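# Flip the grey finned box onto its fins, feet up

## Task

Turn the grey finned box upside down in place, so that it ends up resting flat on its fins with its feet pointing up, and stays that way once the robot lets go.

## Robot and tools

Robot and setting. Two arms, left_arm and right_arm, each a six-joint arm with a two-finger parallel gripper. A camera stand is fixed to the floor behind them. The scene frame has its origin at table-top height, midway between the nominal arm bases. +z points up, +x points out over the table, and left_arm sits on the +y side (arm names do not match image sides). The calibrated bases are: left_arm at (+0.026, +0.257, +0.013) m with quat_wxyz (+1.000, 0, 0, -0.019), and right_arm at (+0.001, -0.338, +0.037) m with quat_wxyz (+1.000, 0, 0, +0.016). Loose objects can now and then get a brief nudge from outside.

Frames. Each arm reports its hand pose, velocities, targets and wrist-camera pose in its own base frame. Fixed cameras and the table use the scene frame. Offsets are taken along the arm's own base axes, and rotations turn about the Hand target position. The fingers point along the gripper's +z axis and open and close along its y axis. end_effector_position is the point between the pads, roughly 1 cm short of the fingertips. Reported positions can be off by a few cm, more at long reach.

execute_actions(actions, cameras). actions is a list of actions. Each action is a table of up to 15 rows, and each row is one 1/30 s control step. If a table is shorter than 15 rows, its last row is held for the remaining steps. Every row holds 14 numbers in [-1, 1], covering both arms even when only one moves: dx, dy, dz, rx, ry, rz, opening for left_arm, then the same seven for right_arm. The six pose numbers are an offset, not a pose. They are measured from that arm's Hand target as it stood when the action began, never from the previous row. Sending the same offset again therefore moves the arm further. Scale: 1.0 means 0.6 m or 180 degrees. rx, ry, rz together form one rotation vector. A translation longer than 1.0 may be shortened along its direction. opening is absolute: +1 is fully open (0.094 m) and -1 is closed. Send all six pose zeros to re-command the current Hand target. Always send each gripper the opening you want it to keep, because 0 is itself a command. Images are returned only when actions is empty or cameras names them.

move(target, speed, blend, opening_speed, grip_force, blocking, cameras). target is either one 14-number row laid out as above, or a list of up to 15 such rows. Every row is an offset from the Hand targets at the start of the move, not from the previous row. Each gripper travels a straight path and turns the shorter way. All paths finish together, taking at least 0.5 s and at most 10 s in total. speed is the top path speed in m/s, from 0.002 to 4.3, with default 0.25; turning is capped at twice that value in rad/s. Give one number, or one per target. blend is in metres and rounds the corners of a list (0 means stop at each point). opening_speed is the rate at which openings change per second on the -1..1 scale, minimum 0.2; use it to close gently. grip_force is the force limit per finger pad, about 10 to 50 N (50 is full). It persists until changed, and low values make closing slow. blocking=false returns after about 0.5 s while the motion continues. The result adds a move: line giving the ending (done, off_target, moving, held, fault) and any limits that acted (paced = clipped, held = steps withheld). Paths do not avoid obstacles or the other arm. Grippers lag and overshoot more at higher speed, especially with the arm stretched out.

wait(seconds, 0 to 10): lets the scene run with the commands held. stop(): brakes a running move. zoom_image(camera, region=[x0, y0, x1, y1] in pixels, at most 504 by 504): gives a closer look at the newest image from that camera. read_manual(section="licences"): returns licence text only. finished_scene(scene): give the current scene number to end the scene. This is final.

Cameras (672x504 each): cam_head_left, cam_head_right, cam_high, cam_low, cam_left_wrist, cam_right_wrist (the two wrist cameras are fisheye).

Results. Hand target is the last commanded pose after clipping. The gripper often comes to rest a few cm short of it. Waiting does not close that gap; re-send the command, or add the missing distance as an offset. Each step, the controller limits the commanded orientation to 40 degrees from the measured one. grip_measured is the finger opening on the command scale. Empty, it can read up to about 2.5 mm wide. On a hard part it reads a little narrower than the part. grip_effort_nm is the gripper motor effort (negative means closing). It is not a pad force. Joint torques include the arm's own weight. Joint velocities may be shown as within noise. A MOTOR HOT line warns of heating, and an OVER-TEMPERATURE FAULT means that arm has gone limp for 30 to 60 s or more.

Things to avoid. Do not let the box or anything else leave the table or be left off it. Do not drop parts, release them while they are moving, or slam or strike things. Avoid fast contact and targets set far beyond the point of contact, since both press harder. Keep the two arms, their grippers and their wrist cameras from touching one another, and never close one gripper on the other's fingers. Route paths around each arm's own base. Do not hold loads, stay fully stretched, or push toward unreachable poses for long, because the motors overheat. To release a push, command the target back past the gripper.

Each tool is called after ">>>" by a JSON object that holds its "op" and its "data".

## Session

>>> {"op": "execute_actions", "data": {"actions": []}}

Scene clock: 0.00 s.
left_arm: end_effector_position=(+0.6527, -0.4944, +0.2907) grip_measured=+1.000 grip_effort_nm=n/a end_effector_quat_wxyz=(+0.305, +0.732, +0.607, -0.050) | right_arm: end_effector_position=(+0.3471, -0.2391, +0.2552) grip_measured=+1.000 grip_effort_nm=n/a end_effector_quat_wxyz=(+0.253, +0.692, +0.642, -0.215)
Joint positions: left_arm=[-0.593 2.294 2.624 -1.321 0.258 1.085 0.094] | right_arm=[-0.362 1.247 1.116 -1.135 0.614 1.186 0.094]
Joint velocities: within noise
Joint torques (N m): no reading
Heat: left arm: hottest elbow 35 °C; right arm: hottest elbow 33 °C.
Hand target: left_arm +0.6557, -0.4964, +0.2943; +0.312, +0.731, +0.605, -0.048 | right_arm +0.3536, -0.2416, +0.2670; +0.264, +0.693, +0.637, -0.209
Tool commands: left_gripper/opening=+1.0 right_gripper/opening=+1.0

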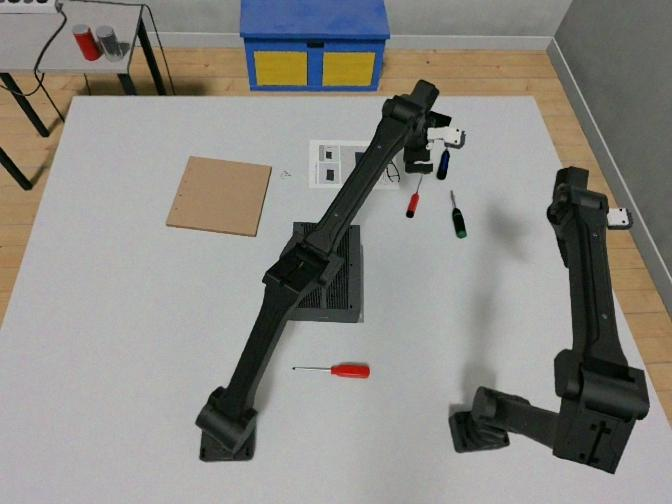

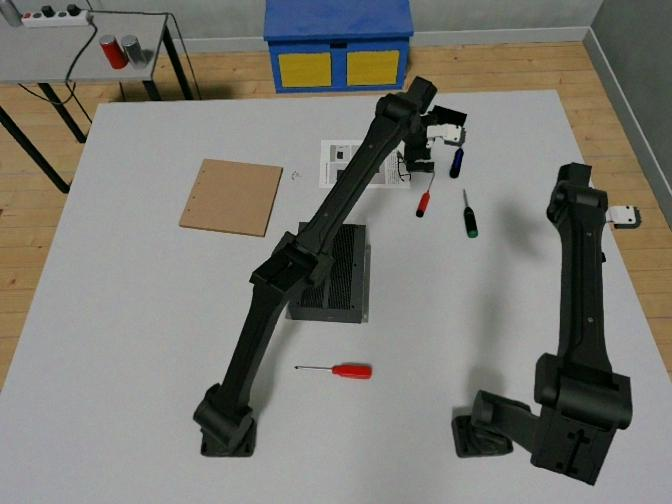

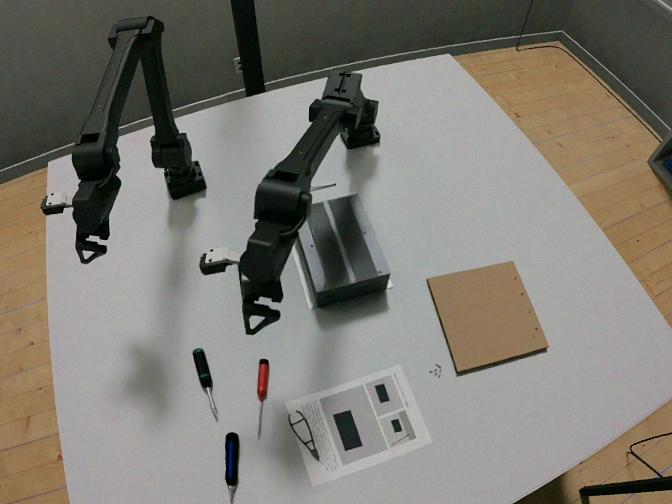

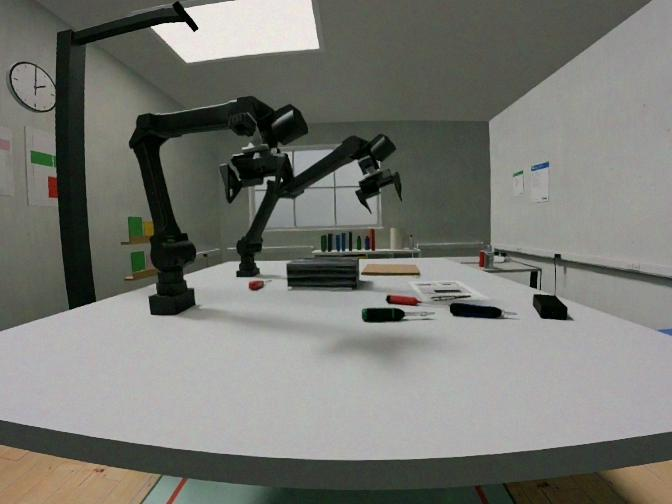

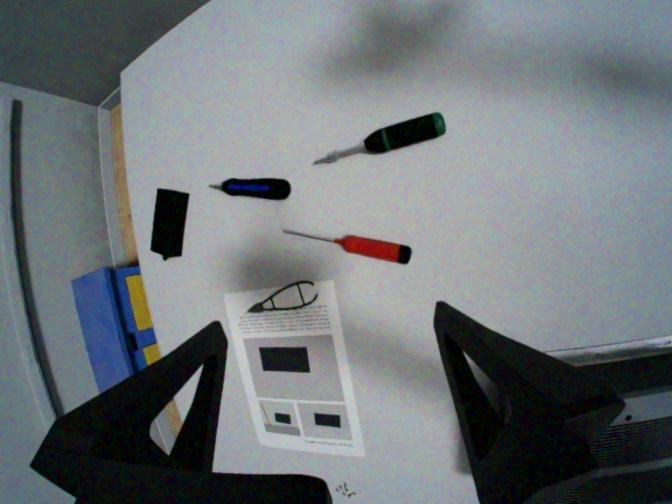

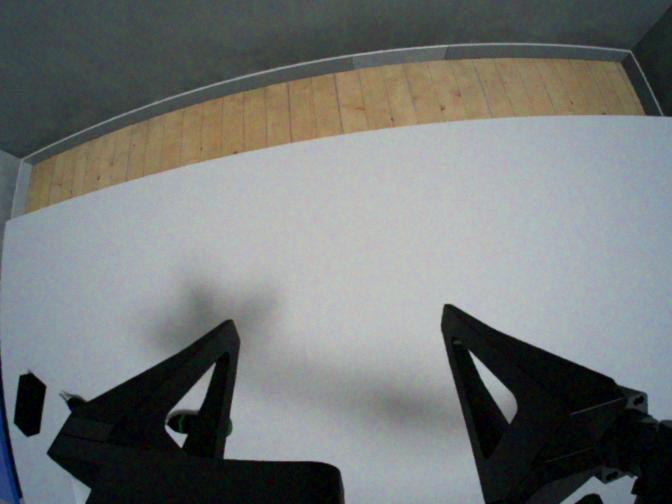

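>>> {"op": "move", "data": {"target": [[-0.41,0.827,-0.057,-0.1038,0.1369,-0.0206,1,0.0857,0.35,0.05,0.406,-0.178,0.5335,1],[-0.41,0.727,-0.357,-0.1038,0.1369,-0.0206,1,0.0857,0.6,-0.245,0.406,-0.178,0.5335,0.19]], "speed": 0.3, "blend": [0.04,0], "cameras": ["cam_left_wrist","cam_right_wrist","cam_head_left","cam_low"]}}

Scene clock: 45.03 s.
left_arm: end_effector_position=(+0.4088, -0.0569, +0.0868) grip_measured=+1.000 grip_effort_nm=0.02 end_effector_quat_wxyz=(+0.292, +0.666, +0.616, -0.303) | right_arm: end_effector_position=(+0.4049, +0.1129, +0.1159) grip_measured=+0.192 grip_effort_nm=-0.09 end_effector_quat_wxyz=(+0.048, +0.080, +0.815, +0.573)
Joint positions: left_arm=[0.181 1.695 1.058 -1.205 0.836 1.952 0.094] | right_arm=[-0.126 1.568 0.815 -0.669 -1.22 0.173 0.056]
Joint torques (N m): left_arm=[-1.44 -10.23 6.78 0.42 0.7 -0.33] | right_arm=[0.73 -11.4 5.86 1.28 -0.53 -0.01]
Heat: left arm: hottest elbow 42 °C; right arm: hottest elbow 41 °C.
Hand target: left_arm +0.4097, -0.0602, +0.0802; +0.288, +0.663, +0.618, -0.309 | right_arm +0.4051, +0.1185, +0.1200; +0.051, +0.071, +0.816, +0.572
Off the commanded pose: left_arm 0.008 m, 1 deg | right_arm 0.007 m, 1 deg.
move: done
Images, in order (width x height): cam_head_left 672x504, cam_low 672x504, cam_left_wrist 672x504, cam_right_wrist 672x504.

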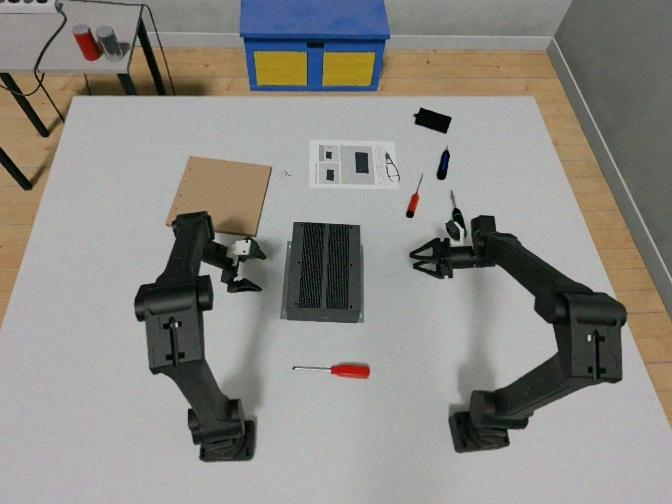

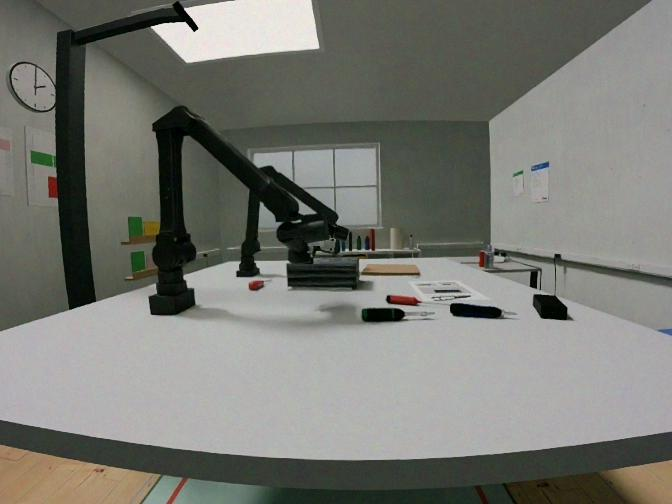

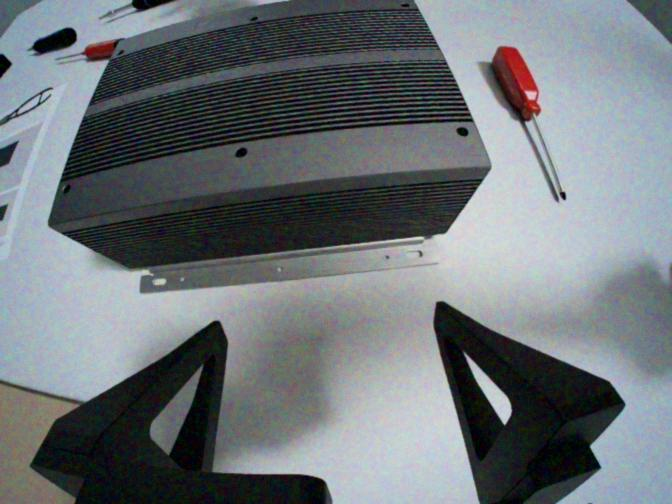

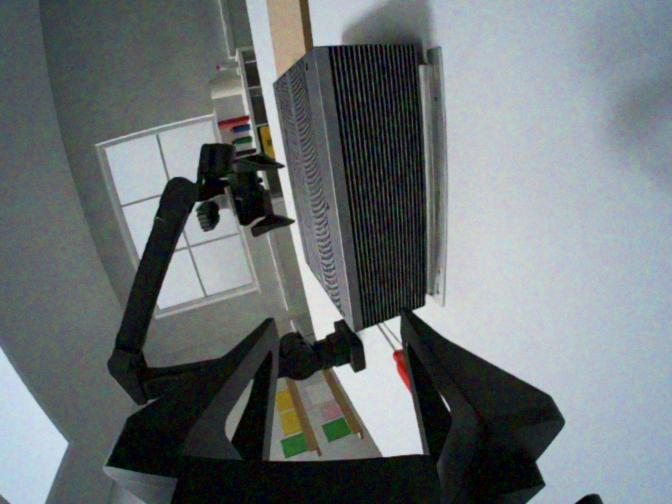

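>>> {"op": "move", "data": {"target": [[0.067,-0.067,-0.132,0,0,0.0078,1,0.055,0.083,-0.2,0,0,0,0.19],[0.067,-0.1,-0.132,0,0,0.0078,1,0.055,0.11,-0.2,0,0,0,0.19]], "speed": [0.15,0.05], "cameras": ["cam_left_wrist","cam_right_wrist","cam_low"]}}

>>> {"op": "zoom_image", "data": {"camera": "cam_left_wrist", "region": [180, 220, 500, 380]}}

Scene clock: 84.10 s.
left_arm: end_effector_position=(+0.4494, -0.1171, +0.0056) grip_measured=+1.000 grip_effort_nm=0.02 end_effector_quat_wxyz=(+0.294, +0.658, +0.624, -0.302) | right_arm: end_effector_position=(+0.4397, +0.1793, +0.0033) grip_measured=+0.192 grip_effort_nm=-0.09 end_effector_quat_wxyz=(+0.054, +0.072, +0.815, +0.572)
Joint positions: left_arm=[0.036 1.879 1.058 -0.839 0.868 1.701 0.094] | right_arm=[0.046 1.888 0.768 0.11 -1.157 0.595 0.056]
Joint torques (N m): left_arm=[-1.32 -12.4 6.13 0.79 0.73 -0.32] | right_arm=[0.5 -11.81 3.93 2 -0.45 -0.03]
Heat: left arm: hottest elbow 39 °C; right arm: hottest elbow 39 °C.
Hand target: left_arm +0.4499, -0.1202, +0.0009; +0.292, +0.655, +0.626, -0.306 | right_arm +0.4380, +0.1845, +0.0000; +0.051, +0.071, +0.816, +0.572
Off the commanded pose: left_arm 0.006 m, 1 deg | right_arm 0.006 m, 0 deg.
move: done
Images, in order (width x height): cam_low 672x504, cam_left_wrist 672x504, cam_right_wrist 672x504.

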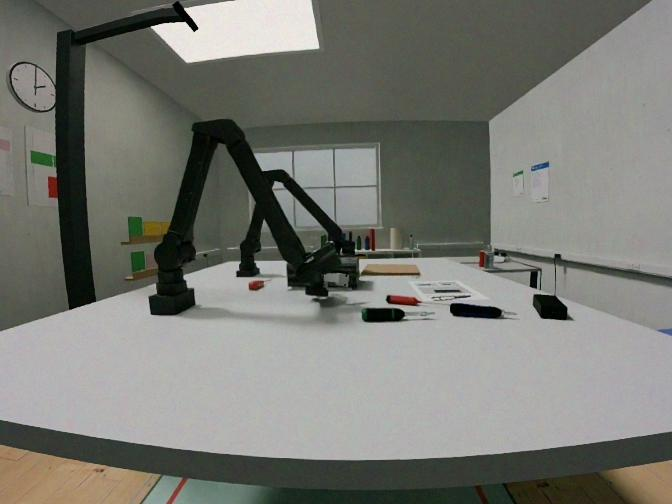

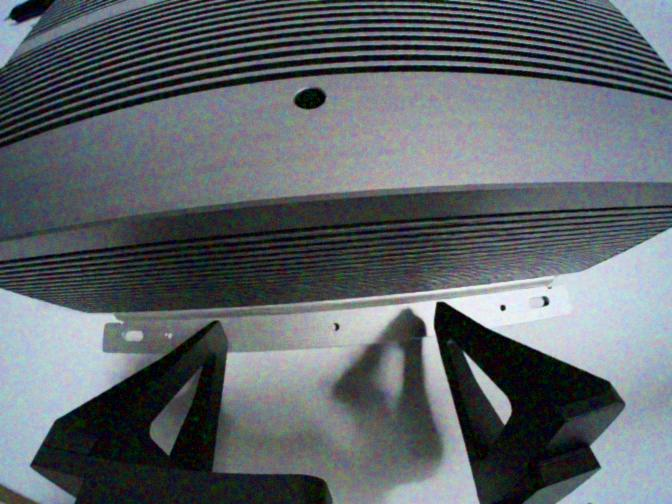

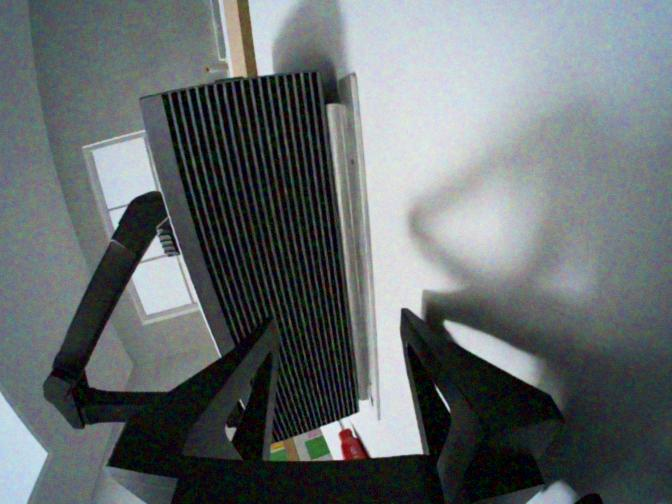

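Scaled by 1.575 from the camera's 672x504 image, which has a finer 960x720 frame.

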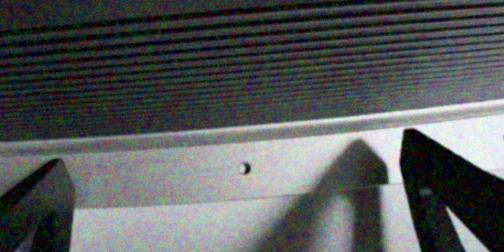

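>>> {"op": "move", "data": {"target": [0,-0.08,0.005,0,0,0,1,-0.015,0.1,0.003,0,0,0,0.19], "speed": 0.05}}

>>> {"op": "move", "data": {"target": [0.003,-0.03,0.0,0,0,0,1,-0.02,0.1,0.0,0,0,0,0.19], "speed": 0.05, "cameras": ["cam_left_wrist","cam_right_wrist"]}}

Scene clock: 92.07 s.
left_arm: end_effector_position=(+0.4563, -0.1312, +0.0011) grip_measured=+1.000 grip_effort_nm=0.02 end_effector_quat_wxyz=(+0.297, +0.654, +0.634, -0.285) | right_arm: end_effector_position=(+0.4353, +0.2236, +0.0053) grip_measured=+0.191 grip_effort_nm=-0.07 end_effector_quat_wxyz=(+0.062, +0.086, +0.815, +0.570)
Joint positions: left_arm=[0 1.869 1.037 -0.733 0.849 1.598 0.094] | right_arm=[0.159 1.888 0.718 0.384 -1.066 0.847 0.056]
Joint torques (N m): left_arm=[-7.18 -13.63 5.85 1.36 1.58 -0.86] | right_arm=[3.14 -10.99 4.37 2.32 -0.21 0.05]
Heat: left arm: hottest elbow 39 °C; right arm: hottest elbow 38 °C.
Hand target: left_arm +0.4498, -0.1683, +0.0039; +0.292, +0.655, +0.626, -0.306 | right_arm +0.4290, +0.2445, +0.0018; +0.051, +0.071, +0.816, +0.571
Off the commanded pose: left_arm 0.038 m, 3 deg | right_arm 0.022 m, 2 deg.
move: off_target (left_arm, right_arm)

Scene clock: 94.00 s.
left_arm: end_effector_position=(+0.4590, -0.1302, +0.0016) grip_measured=+1.000 grip_effort_nm=0.02 end_effector_quat_wxyz=(+0.295, +0.647, +0.646, -0.276) | right_arm: end_effector_position=(+0.4448, +0.2274, +0.0054) grip_measured=+0.191 grip_effort_nm=-0.05 end_effector_quat_wxyz=(+0.093, +0.139, +0.811, +0.561)
Joint positions: left_arm=[-0.003 1.858 1.028 -0.703 0.831 1.553 0.094] | right_arm=[0.187 1.888 0.678 0.561 -0.947 1.024 0.056]
Joint torques (N m): left_arm=[-9.82 -12.75 6.34 1.73 2.21 -0.92] | right_arm=[11.87 -10.4 5.11 2.39 -0.9 -0.09]
Heat: left arm: hottest elbow 39 °C; right arm: hottest elbow 38 °C.
Hand target: left_arm +0.4517, -0.1863, +0.0040; +0.292, +0.655, +0.626, -0.306 | right_arm +0.4171, +0.3045, +0.0019; +0.051, +0.071, +0.816, +0.572
Off the commanded pose: left_arm 0.057 m, 4 deg | right_arm 0.082 m, 9 deg.
move: off_target (left_arm, right_arm)
Images, in order (width x height): cam_left_wrist 672x504, cam_right_wrist 672x504.

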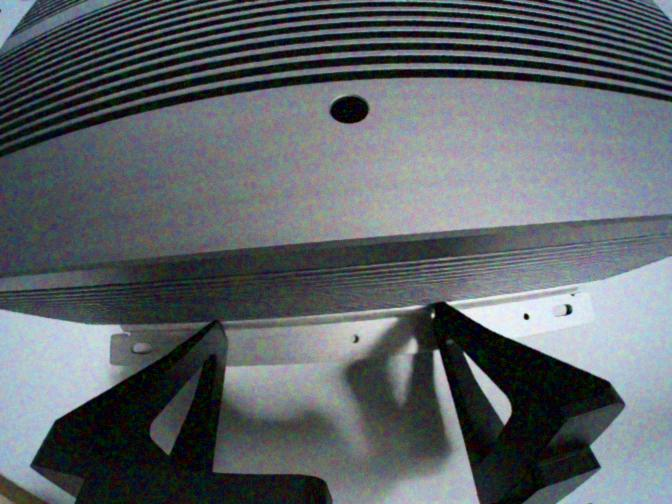

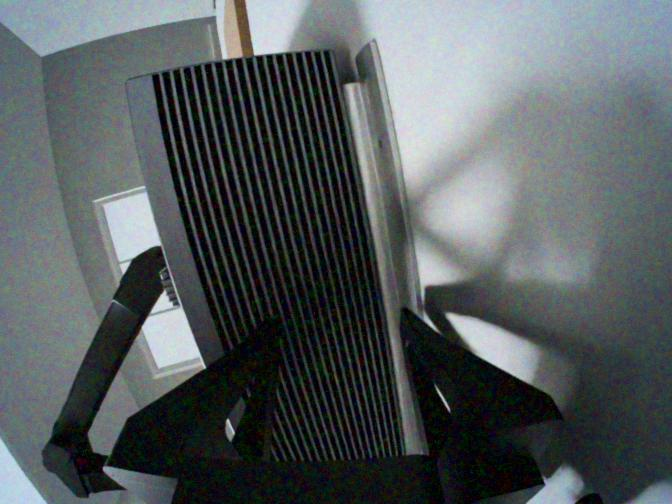

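>>> {"op": "move", "data": {"target": [0,-0.01,0.004,0,0,0,1,-0.01,0.0,0.14,0,0,0,0.19], "speed": 0.06, "cameras": ["cam_left_wrist","cam_right_wrist"]}}

Scene clock: 99.57 s.
left_arm: end_effector_position=(+0.4576, -0.1319, +0.0028) grip_measured=+1.000 grip_effort_nm=0.02 end_effector_quat_wxyz=(+0.292, +0.644, +0.650, -0.277) | right_arm: end_effector_position=(+0.4259, +0.2309, +0.0345) grip_measured=+0.189 grip_effort_nm=0.07 end_effector_quat_wxyz=(+0.057, +0.179, +0.826, +0.532)
Joint positions: left_arm=[-0.008 1.851 1.024 -0.702 0.827 1.536 0.094] | right_arm=[0.215 1.725 0.656 0.321 -0.891 1.052 0.056]
Joint torques (N m): left_arm=[-10.46 -12.63 6.5 2.02 2.38 -0.92] | right_arm=[10.05 -16.32 7.53 2.51 -3.22 -0.27]
Heat: left arm: hottest elbow 39 °C; right arm: hottest elbow 38 °C.
Hand target: left_arm +0.4518, -0.1922, +0.0063; +0.292, +0.655, +0.626, -0.306 | right_arm +0.4110, +0.3046, +0.0859; +0.051, +0.071, +0.816, +0.572
Off the commanded pose: left_arm 0.061 m, 5 deg | right_arm 0.091 m, 13 deg.
move: off_target (left_arm, right_arm)
Images, in order (width x height): cam_left_wrist 672x504, cam_right_wrist 672x504.

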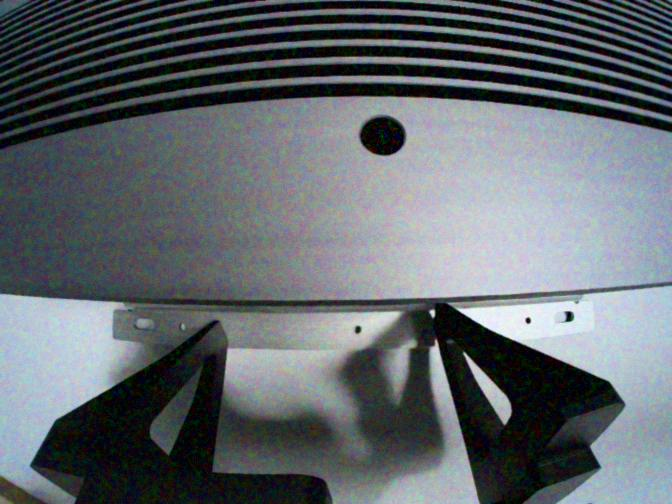

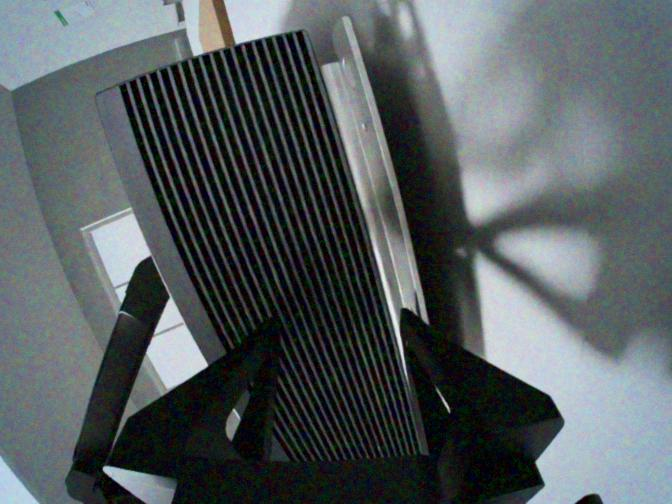

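>>> {"op": "move", "data": {"target": [0,0,0.013,0,0,0,1,0.005,0.04,0.1,-0.055,0.0097,0,0.19], "speed": 0.06}}

>>> {"op": "move", "data": {"target": [0,0,0,0,0,0,1,0,-0.005,0.02,-0.082,0.0145,0,0.19], "speed": 0.06, "cameras": ["cam_right_wrist","cam_low"]}}

>>> {"op": "zoom_image", "data": {"camera": "cam_right_wrist", "region": [230, 220, 480, 440]}}

Scene clock: 110.77 s.
left_arm: end_effector_position=(+0.4605, -0.1316, +0.0066) grip_measured=+1.000 grip_effort_nm=0.02 end_effector_quat_wxyz=(+0.296, +0.651, +0.646, -0.267) | right_arm: end_effector_position=(+0.4055, +0.2589, +0.0911) grip_measured=+0.188 grip_effort_nm=0.08 end_effector_quat_wxyz=(+0.026, +0.172, +0.873, +0.456)
Joint positions: left_arm=[-0.009 1.84 1.024 -0.693 0.818 1.543 0.094] | right_arm=[0.319 1.51 0.757 -0.173 -0.753 0.971 0.056]
Joint torques (N m): left_arm=[-10.17 -12.86 6.97 0.94 2.66 -1.01] | right_arm=[8.88 -11.93 13.49 2.22 -2.28 -0.34]
Heat: left arm: hottest elbow 39 °C; right arm: hottest elbow 39 °C.
Hand target: left_arm +0.4517, -0.1923, +0.0141; +0.292, +0.655, +0.626, -0.306 | right_arm +0.4140, +0.3285, +0.1457; +0.044, +0.075, +0.863, +0.498
Off the commanded pose: left_arm 0.062 m, 5 deg | right_arm 0.089 m, 12 deg.
move: off_target (left_arm, right_arm)

Scene clock: 113.57 s.
left_arm: end_effector_position=(+0.4585, -0.1459, +0.0048) grip_measured=+1.000 grip_effort_nm=0.02 end_effector_quat_wxyz=(+0.292, +0.660, +0.638, -0.267) | right_arm: end_effector_position=(+0.3590, +0.2623, +0.0731) grip_measured=+0.193 grip_effort_nm=-0.15 end_effector_quat_wxyz=(-0.040, +0.148, +0.940, +0.306)
Joint positions: left_arm=[-0.042 1.843 1.024 -0.679 0.811 1.531 0.094] | right_arm=[0.424 1.499 0.857 -0.623 -0.557 0.825 0.056]
Joint torques (N m): left_arm=[-7.82 -13.16 7.32 0.62 2.89 -0.99] | right_arm=[4.01 -14.33 17.48 2.61 -2.3 -0.1]
Heat: left arm: hottest elbow 39 °C; right arm: hottest elbow 41 °C.
Hand target: left_arm +0.4517, -0.1922, +0.0142; +0.292, +0.655, +0.626, -0.306 | right_arm +0.4141, +0.3255, +0.1577; +0.034, +0.080, +0.920, +0.381
Off the commanded pose: left_arm 0.048 m, 5 deg | right_arm 0.119 m, 15 deg.
move: off_target (left_arm, right_arm)
Images, in order (width x height): cam_low 672x504, cam_right_wrist 672x504.

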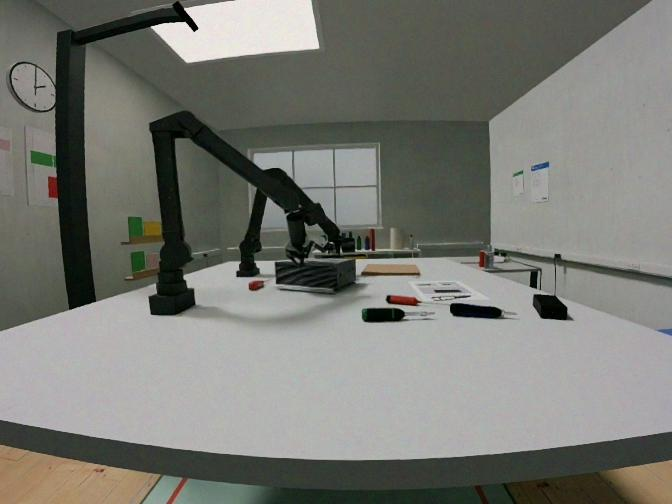

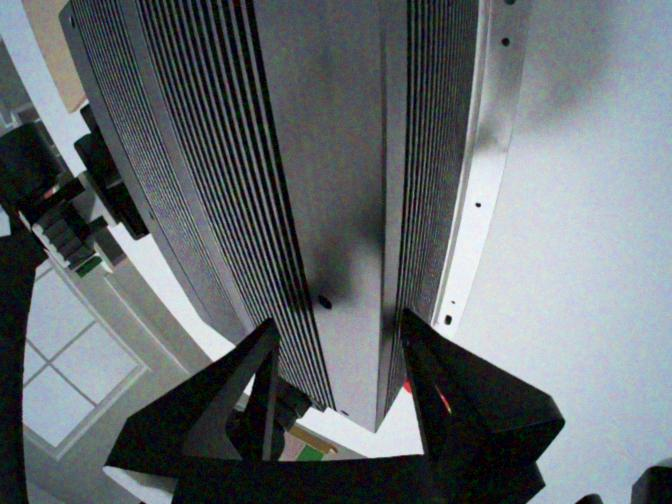

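Scaled by 2.016 from the camera's 672x504 image, which has a finer 960x720 frame.

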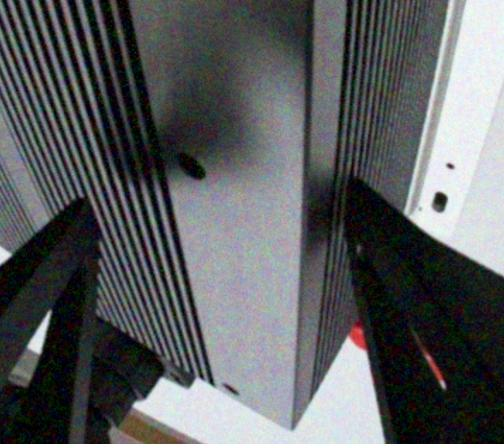

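>>> {"op": "move", "data": {"target": [[0,0.06,0,0,0,0,1,0,-0.06,0.06,0,0,0,0.19],[0,0.06,0,0,0,0,1,0,-0.3,0.06,0.137,-0.0242,0,0.19]], "speed": 0.1, "cameras": ["cam_right_wrist","cam_left_wrist","cam_head_left","cam_low"]}}

Scene clock: 126.57 s.
left_arm: end_effector_position=(+0.4458, -0.1518, +0.0128) grip_measured=+1.000 grip_effort_nm=0.02 end_effector_quat_wxyz=(+0.292, +0.653, +0.629, -0.304) | right_arm: end_effector_position=(+0.4098, +0.1505, +0.1944) grip_measured=+0.192 grip_effort_nm=-0.09 end_effector_quat_wxyz=(+0.049, +0.068, +0.817, +0.571)
Joint positions: left_arm=[-0.041 1.843 1.028 -0.753 0.871 1.567 0.094] | right_arm=[-0.027 1.403 0.876 -0.674 -1.194 0.394 0.056]
Joint torques (N m): left_arm=[-1.49 -12.28 7.86 0.2 0.76 -0.22] | right_arm=[-1.85 -8.18 7.87 0.85 -0.77 -0.16]
Heat: left arm: hottest elbow 39 °C; right arm: hottest elbow 45 °C.
Hand target: left_arm +0.4517, -0.1563, +0.0142; +0.292, +0.655, +0.626, -0.306 | right_arm +0.4141, +0.1455, +0.1938; +0.051, +0.071, +0.816, +0.572
Off the commanded pose: left_arm 0.008 m, 0 deg | right_arm 0.007 m, 0 deg.
move: done
Images, in order (width x height): cam_head_left 672x504, cam_low 672x504, cam_left_wrist 672x504, cam_right_wrist 672x504.

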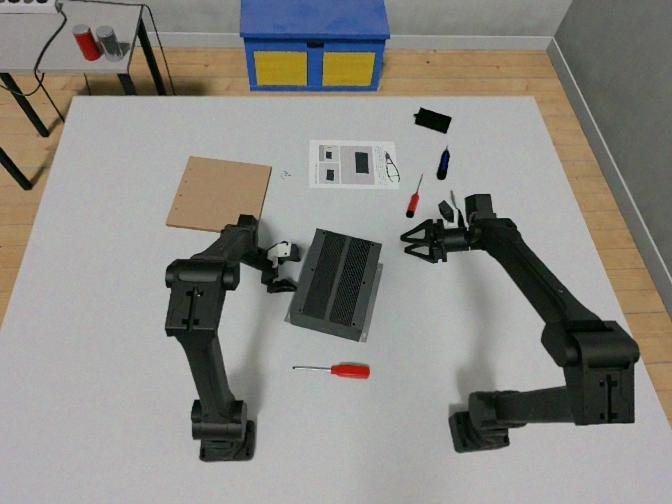

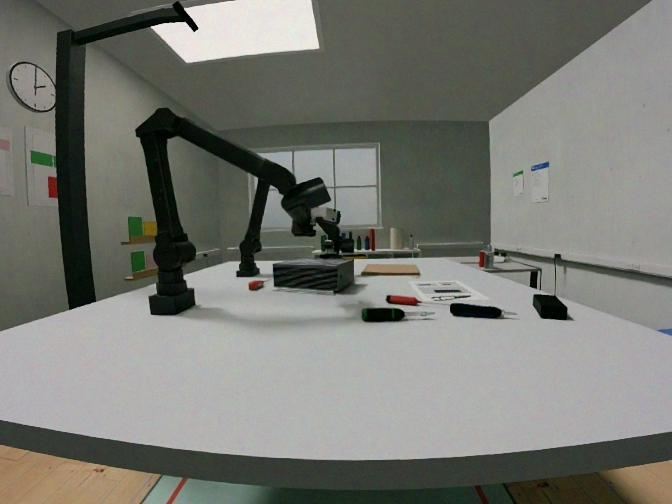

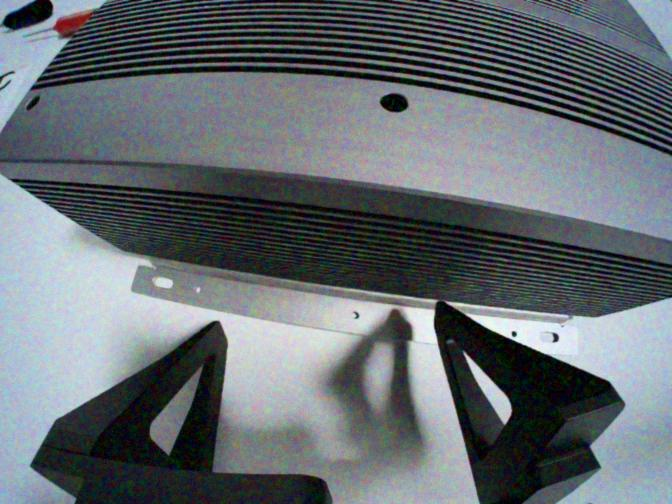

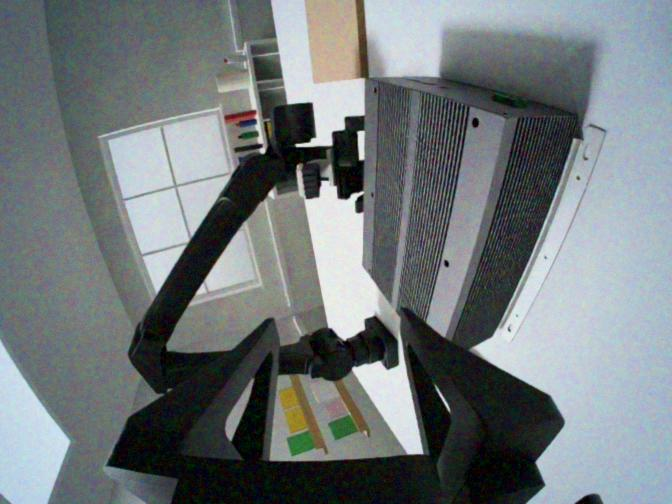

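>>> {"op": "move", "data": {"target": [[0,0.07,0.005,0,0,0,1,0,0,0,0,0,0,0.19],[-0.12,0.07,0.005,0,0,0,1,0,0,0,0,0,0,0.19],[-0.12,-0.06,0.0,0,0,0,1,0,0,0,0,0,0,0.19]], "speed": [0.15,0.15,0.06], "cameras": ["cam_left_wrist","cam_head_left"]}}

Scene clock: 144.83 s.
left_arm: end_effector_position=(+0.3843, -0.1772, +0.0122) grip_measured=+1.000 grip_effort_nm=0.02 end_effector_quat_wxyz=(+0.293, +0.651, +0.633, -0.300) | right_arm: end_effector_position=(+0.4099, +0.1505, +0.1942) grip_measured=+0.192 grip_effort_nm=-0.08 end_effector_quat_wxyz=(+0.049, +0.068, +0.817, +0.571)
Joint positions: left_arm=[-0.114 1.713 0.822 -0.577 0.86 1.438 0.094] | right_arm=[-0.027 1.404 0.876 -0.674 -1.194 0.392 0.056]
Joint torques (N m): left_arm=[-3.78 -11.22 5.52 1.44 0.94 -0.41] | right_arm=[-1.73 -7.77 7.87 0.85 -0.82 -0.25]
Heat: left arm: hottest elbow 39 °C; right arm: hottest elbow 45 °C.
Hand target: left_arm +0.3796, -0.1923, +0.0141; +0.292, +0.655, +0.626, -0.306 | right_arm +0.4141, +0.1455, +0.1937; +0.051, +0.071, +0.816, +0.572
Off the commanded pose: left_arm 0.016 m, 1 deg | right_arm 0.007 m, 0 deg.
move: off_target (left_arm)
Images, in order (width x height): cam_head_left 672x504, cam_left_wrist 672x504.

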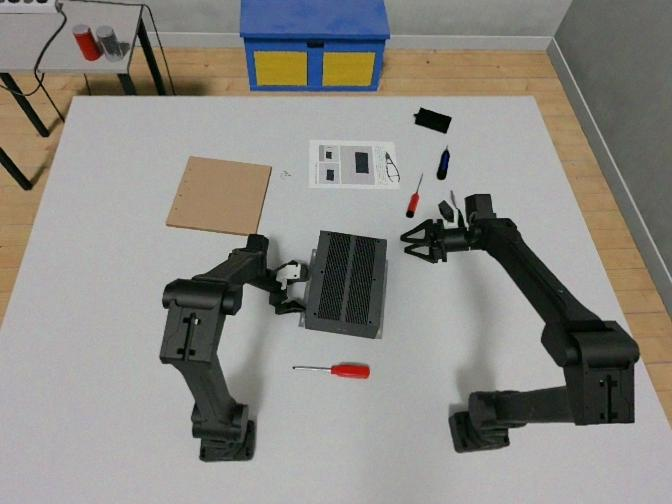

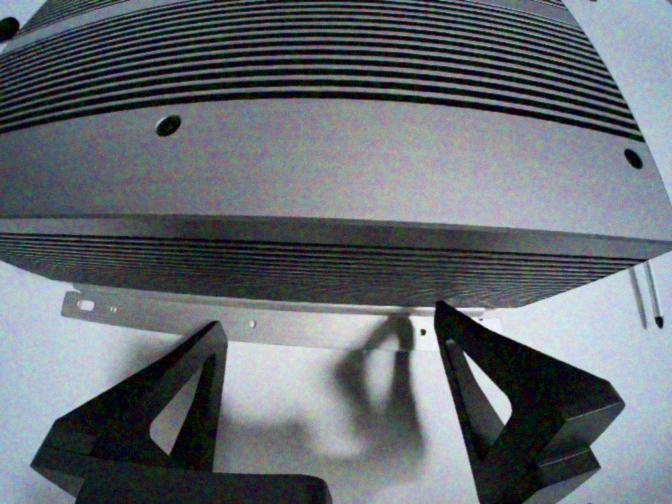

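>>> {"op": "move", "data": {"target": [0,-0.065,0.0,0,0,0,1,0,0,0,0,0,0,0.19], "speed": 0.06, "cameras": ["cam_left_wrist","cam_head_left"]}}

Scene clock: 150.07 s.
left_arm: end_effector_position=(+0.3793, -0.2159, +0.0092) grip_measured=+1.000 grip_effort_nm=0.02 end_effector_quat_wxyz=(+0.287, +0.654, +0.633, -0.300) | right_arm: end_effector_position=(+0.4099, +0.1505, +0.1942) grip_measured=+0.192 grip_effort_nm=-0.08 end_effector_quat_wxyz=(+0.049, +0.068, +0.817, +0.571)
Joint positions: left_arm=[-0.215 1.713 0.809 -0.468 0.839 1.3 0.094] | right_arm=[-0.027 1.404 0.876 -0.674 -1.194 0.392 0.056]
Joint torques (N m): left_arm=[-3.55 -10.99 6.38 1.83 1.1 -0.56] | right_arm=[-1.79 -8.7 8.06 0.77 -0.81 -0.21]
Heat: left arm: hottest elbow 39 °C; right arm: hottest elbow 45 °C.
Hand target: left_arm +0.3796, -0.2313, +0.0141; +0.292, +0.655, +0.626, -0.306 | right_arm +0.4141, +0.1455, +0.1937; +0.051, +0.071, +0.816, +0.572
Off the commanded pose: left_arm 0.016 m, 1 deg | right_arm 0.007 m, 0 deg.
move: off_target (left_arm)
Images, in order (width x height): cam_head_left 672x504, cam_left_wrist 672x504.

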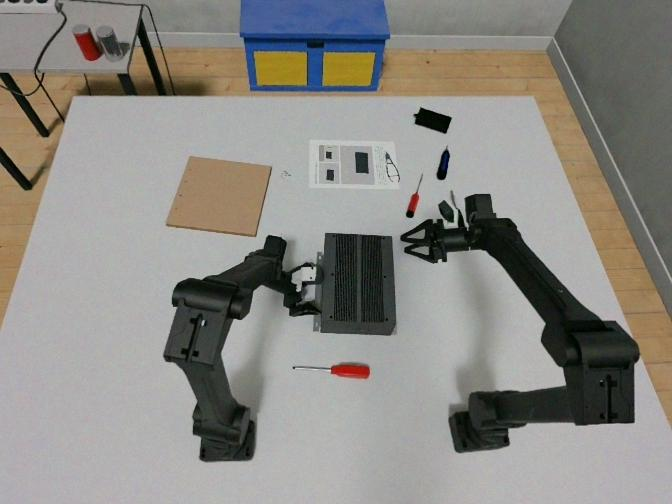

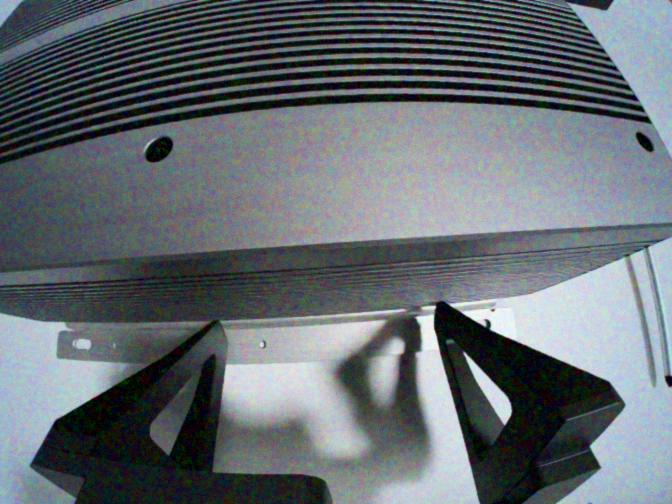

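>>> {"op": "move", "data": {"target": [[0,0.045,0.0,0,0,0,1,0,-0.07,0,0,0,0,0.19],[0.055,0.045,-0.005,0,0,0,1,0,-0.07,-0.1,0,0,0,0.19],[0.055,0.02,-0.007,0,0,0,1,0,-0.07,-0.1,0,0,0,0.19]], "speed": [0.1,0.1,0.06], "cameras": ["cam_left_wrist","cam_right_wrist"]}}

Scene clock: 164.00 s.
left_arm: end_effector_position=(+0.4002, -0.2134, +0.0118) grip_measured=+1.000 grip_effort_nm=0.02 end_effector_quat_wxyz=(+0.289, +0.654, +0.627, -0.309) | right_arm: end_effector_position=(+0.4105, +0.1085, +0.1347) grip_measured=+0.192 grip_effort_nm=-0.08 end_effector_quat_wxyz=(+0.043, +0.070, +0.817, +0.571)
Joint positions: left_arm=[-0.193 1.757 0.881 -0.53 0.861 1.344 0.094] | right_arm=[-0.135 1.562 0.879 -0.817 -1.218 0.085 0.056]
Joint torques (N m): left_arm=[-1.44 -9.88 8.42 1.32 0.53 -0.32] | right_arm=[-1.49 -9.58 6.31 1.11 -0.85 -0.12]
Heat: left arm: hottest elbow 39 °C; right arm: hottest elbow 44 °C.
Hand target: left_arm +0.4126, -0.2192, +0.0099; +0.292, +0.655, +0.626, -0.306 | right_arm +0.4141, +0.1036, +0.1338; +0.051, +0.071, +0.816, +0.572
Off the commanded pose: left_arm 0.014 m, 0 deg | right_arm 0.006 m, 1 deg.
move: off_target (left_arm)
Images, in order (width x height): cam_left_wrist 672x504, cam_right_wrist 672x504.

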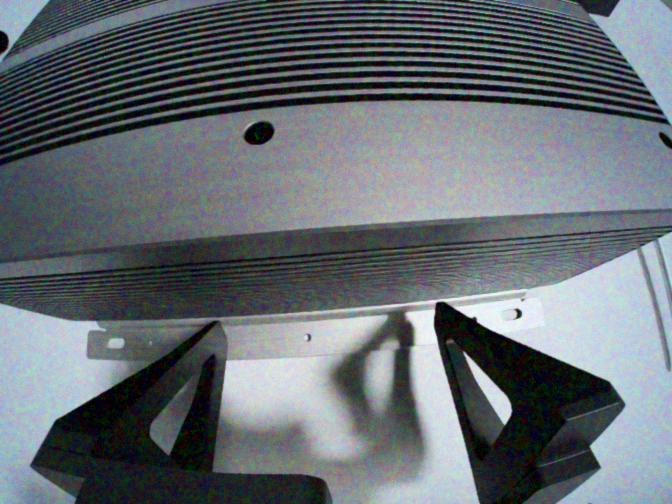

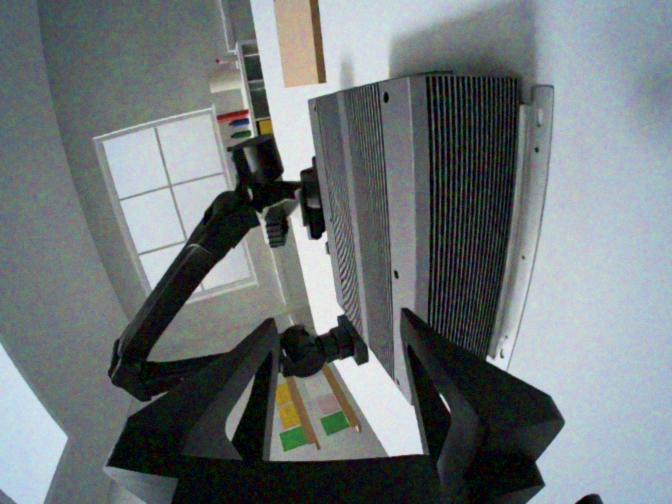

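>>> {"op": "move", "data": {"target": [[0,0,0,0,0,0,1,-0.035,0.0,-0.22,0,0,0,0.19],[0,-0.01,-0.008,0,0,0,1,-0.035,0.04,-0.22,0,0,0,0.19]], "speed": [0.12,0.05], "cameras": ["cam_right_wrist"]}}

Scene clock: 191.63 s.
left_arm: end_effector_position=(+0.4018, -0.2167, +0.0082) grip_measured=+1.000 grip_effort_nm=0.02 end_effector_quat_wxyz=(+0.290, +0.654, +0.628, -0.307) | right_arm: end_effector_position=(+0.3922, +0.1232, -0.0016) grip_measured=+0.192 grip_effort_nm=-0.08 end_effector_quat_wxyz=(+0.048, +0.077, +0.815, +0.572)
Joint positions: left_arm=[-0.201 1.766 0.881 -0.507 0.857 1.328 0.094] | right_arm=[-0.103 1.845 0.708 -0.228 -1.216 0.23 0.056]
Joint torques (N m): left_arm=[-1.9 -9.58 8.18 1.58 0.61 -0.38] | right_arm=[0.67 -12.04 3.37 1.35 -0.53 -0.02]
Heat: left arm: hottest elbow 42 °C; right arm: hottest elbow 41 °C.
Hand target: left_arm +0.4126, -0.2252, +0.0052; +0.292, +0.655, +0.626, -0.306 | right_arm +0.3930, +0.1275, +0.0018; +0.051, +0.071, +0.816, +0.572
Off the commanded pose: left_arm 0.014 m, 0 deg | right_arm 0.006 m, 1 deg.
move: off_target (left_arm)
Images, in order (width x height): cam_right_wrist 672x504.

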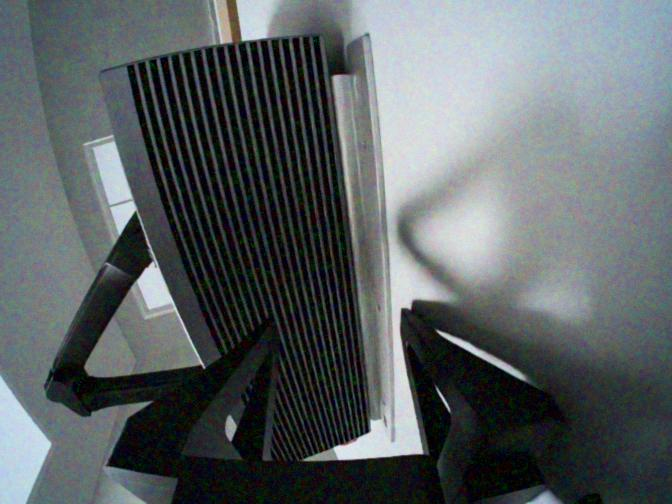

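>>> {"op": "move", "data": {"target": [0,-0.07,0.006,0,0,0,1,-0.005,0.07,0.01,0,0,0,0.19], "speed": 0.05}}

>>> {"op": "move", "data": {"target": [0.003,-0.04,0.0,0,0,0,1,-0.015,0.1,0.0,0,0,0,0.19], "speed": 0.05, "cameras": ["cam_left_wrist","cam_right_wrist"]}}

Scene clock: 203.23 s.
left_arm: end_effector_position=(+0.4075, -0.2241, +0.0048) grip_measured=+1.000 grip_effort_nm=0.02 end_effector_quat_wxyz=(+0.284, +0.644, +0.646, -0.295) | right_arm: end_effector_position=(+0.3963, +0.1378, +0.0012) grip_measured=+0.191 grip_effort_nm=-0.04 end_effector_quat_wxyz=(+0.064, +0.107, +0.816, +0.565)
Joint positions: left_arm=[-0.225 1.768 0.881 -0.457 0.82 1.244 0.094] | right_arm=[-0.055 1.813 0.635 0.065 -1.166 0.511 0.056]
Joint torques (N m): left_arm=[-7.77 -10.17 8.81 2.97 1.31 -0.84] | right_arm=[5.6 -11.22 3.47 1.81 -0.92 0.02]
Heat: left arm: hottest elbow 42 °C; right arm: hottest elbow 40 °C.
Hand target: left_arm +0.4127, -0.2672, +0.0088; +0.292, +0.655, +0.626, -0.306 | right_arm +0.3901, +0.1694, +0.0078; +0.051, +0.071, +0.816, +0.572
Off the commanded pose: left_arm 0.044 m, 3 deg | right_arm 0.033 m, 4 deg.
move: off_target (left_arm, right_arm)

Scene clock: 205.30 s.
left_arm: end_effector_position=(+0.4142, -0.2234, +0.0052) grip_measured=+1.000 grip_effort_nm=0.02 end_effector_quat_wxyz=(+0.283, +0.633, +0.662, -0.284) | right_arm: end_effector_position=(+0.4077, +0.1406, +0.0016) grip_measured=+0.190 grip_effort_nm=0.02 end_effector_quat_wxyz=(+0.102, +0.164, +0.813, +0.550)
Joint positions: left_arm=[-0.227 1.762 0.881 -0.429 0.792 1.189 0.094] | right_arm=[-0.025 1.801 0.563 0.38 -1.053 0.8 0.056]
Joint torques (N m): left_arm=[-11.52 -9.7 9.44 3.52 1.86 -0.9] | right_arm=[14.68 -9.93 3.41 2.3 -2.35 -0.22]
Heat: left arm: hottest elbow 42 °C; right arm: hottest elbow 39 °C.
Hand target: left_arm +0.4144, -0.2913, +0.0088; +0.292, +0.655, +0.626, -0.306 | right_arm +0.3811, +0.2295, +0.0079; +0.051, +0.071, +0.816, +0.572
Off the commanded pose: left_arm 0.068 m, 6 deg | right_arm 0.093 m, 12 deg.
move: off_target (left_arm, right_arm)
Images, in order (width x height): cam_left_wrist 672x504, cam_right_wrist 672x504.

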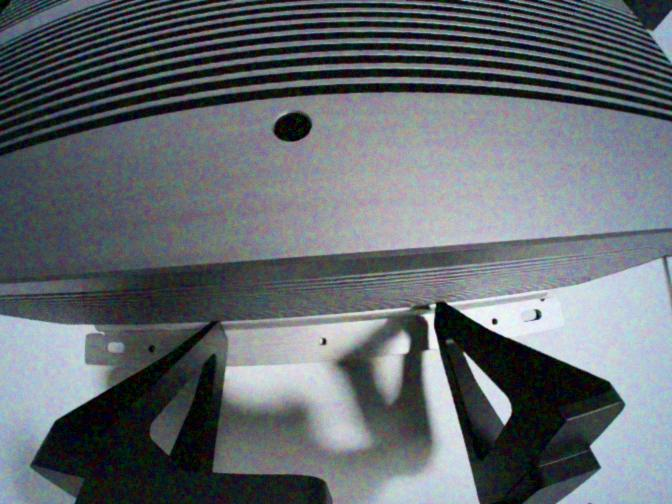

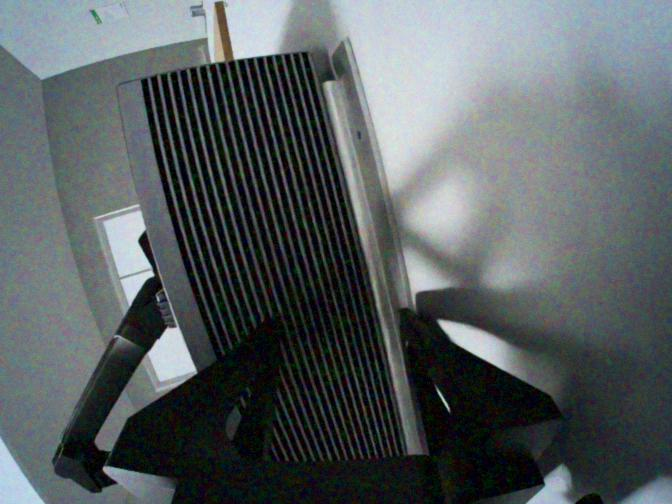

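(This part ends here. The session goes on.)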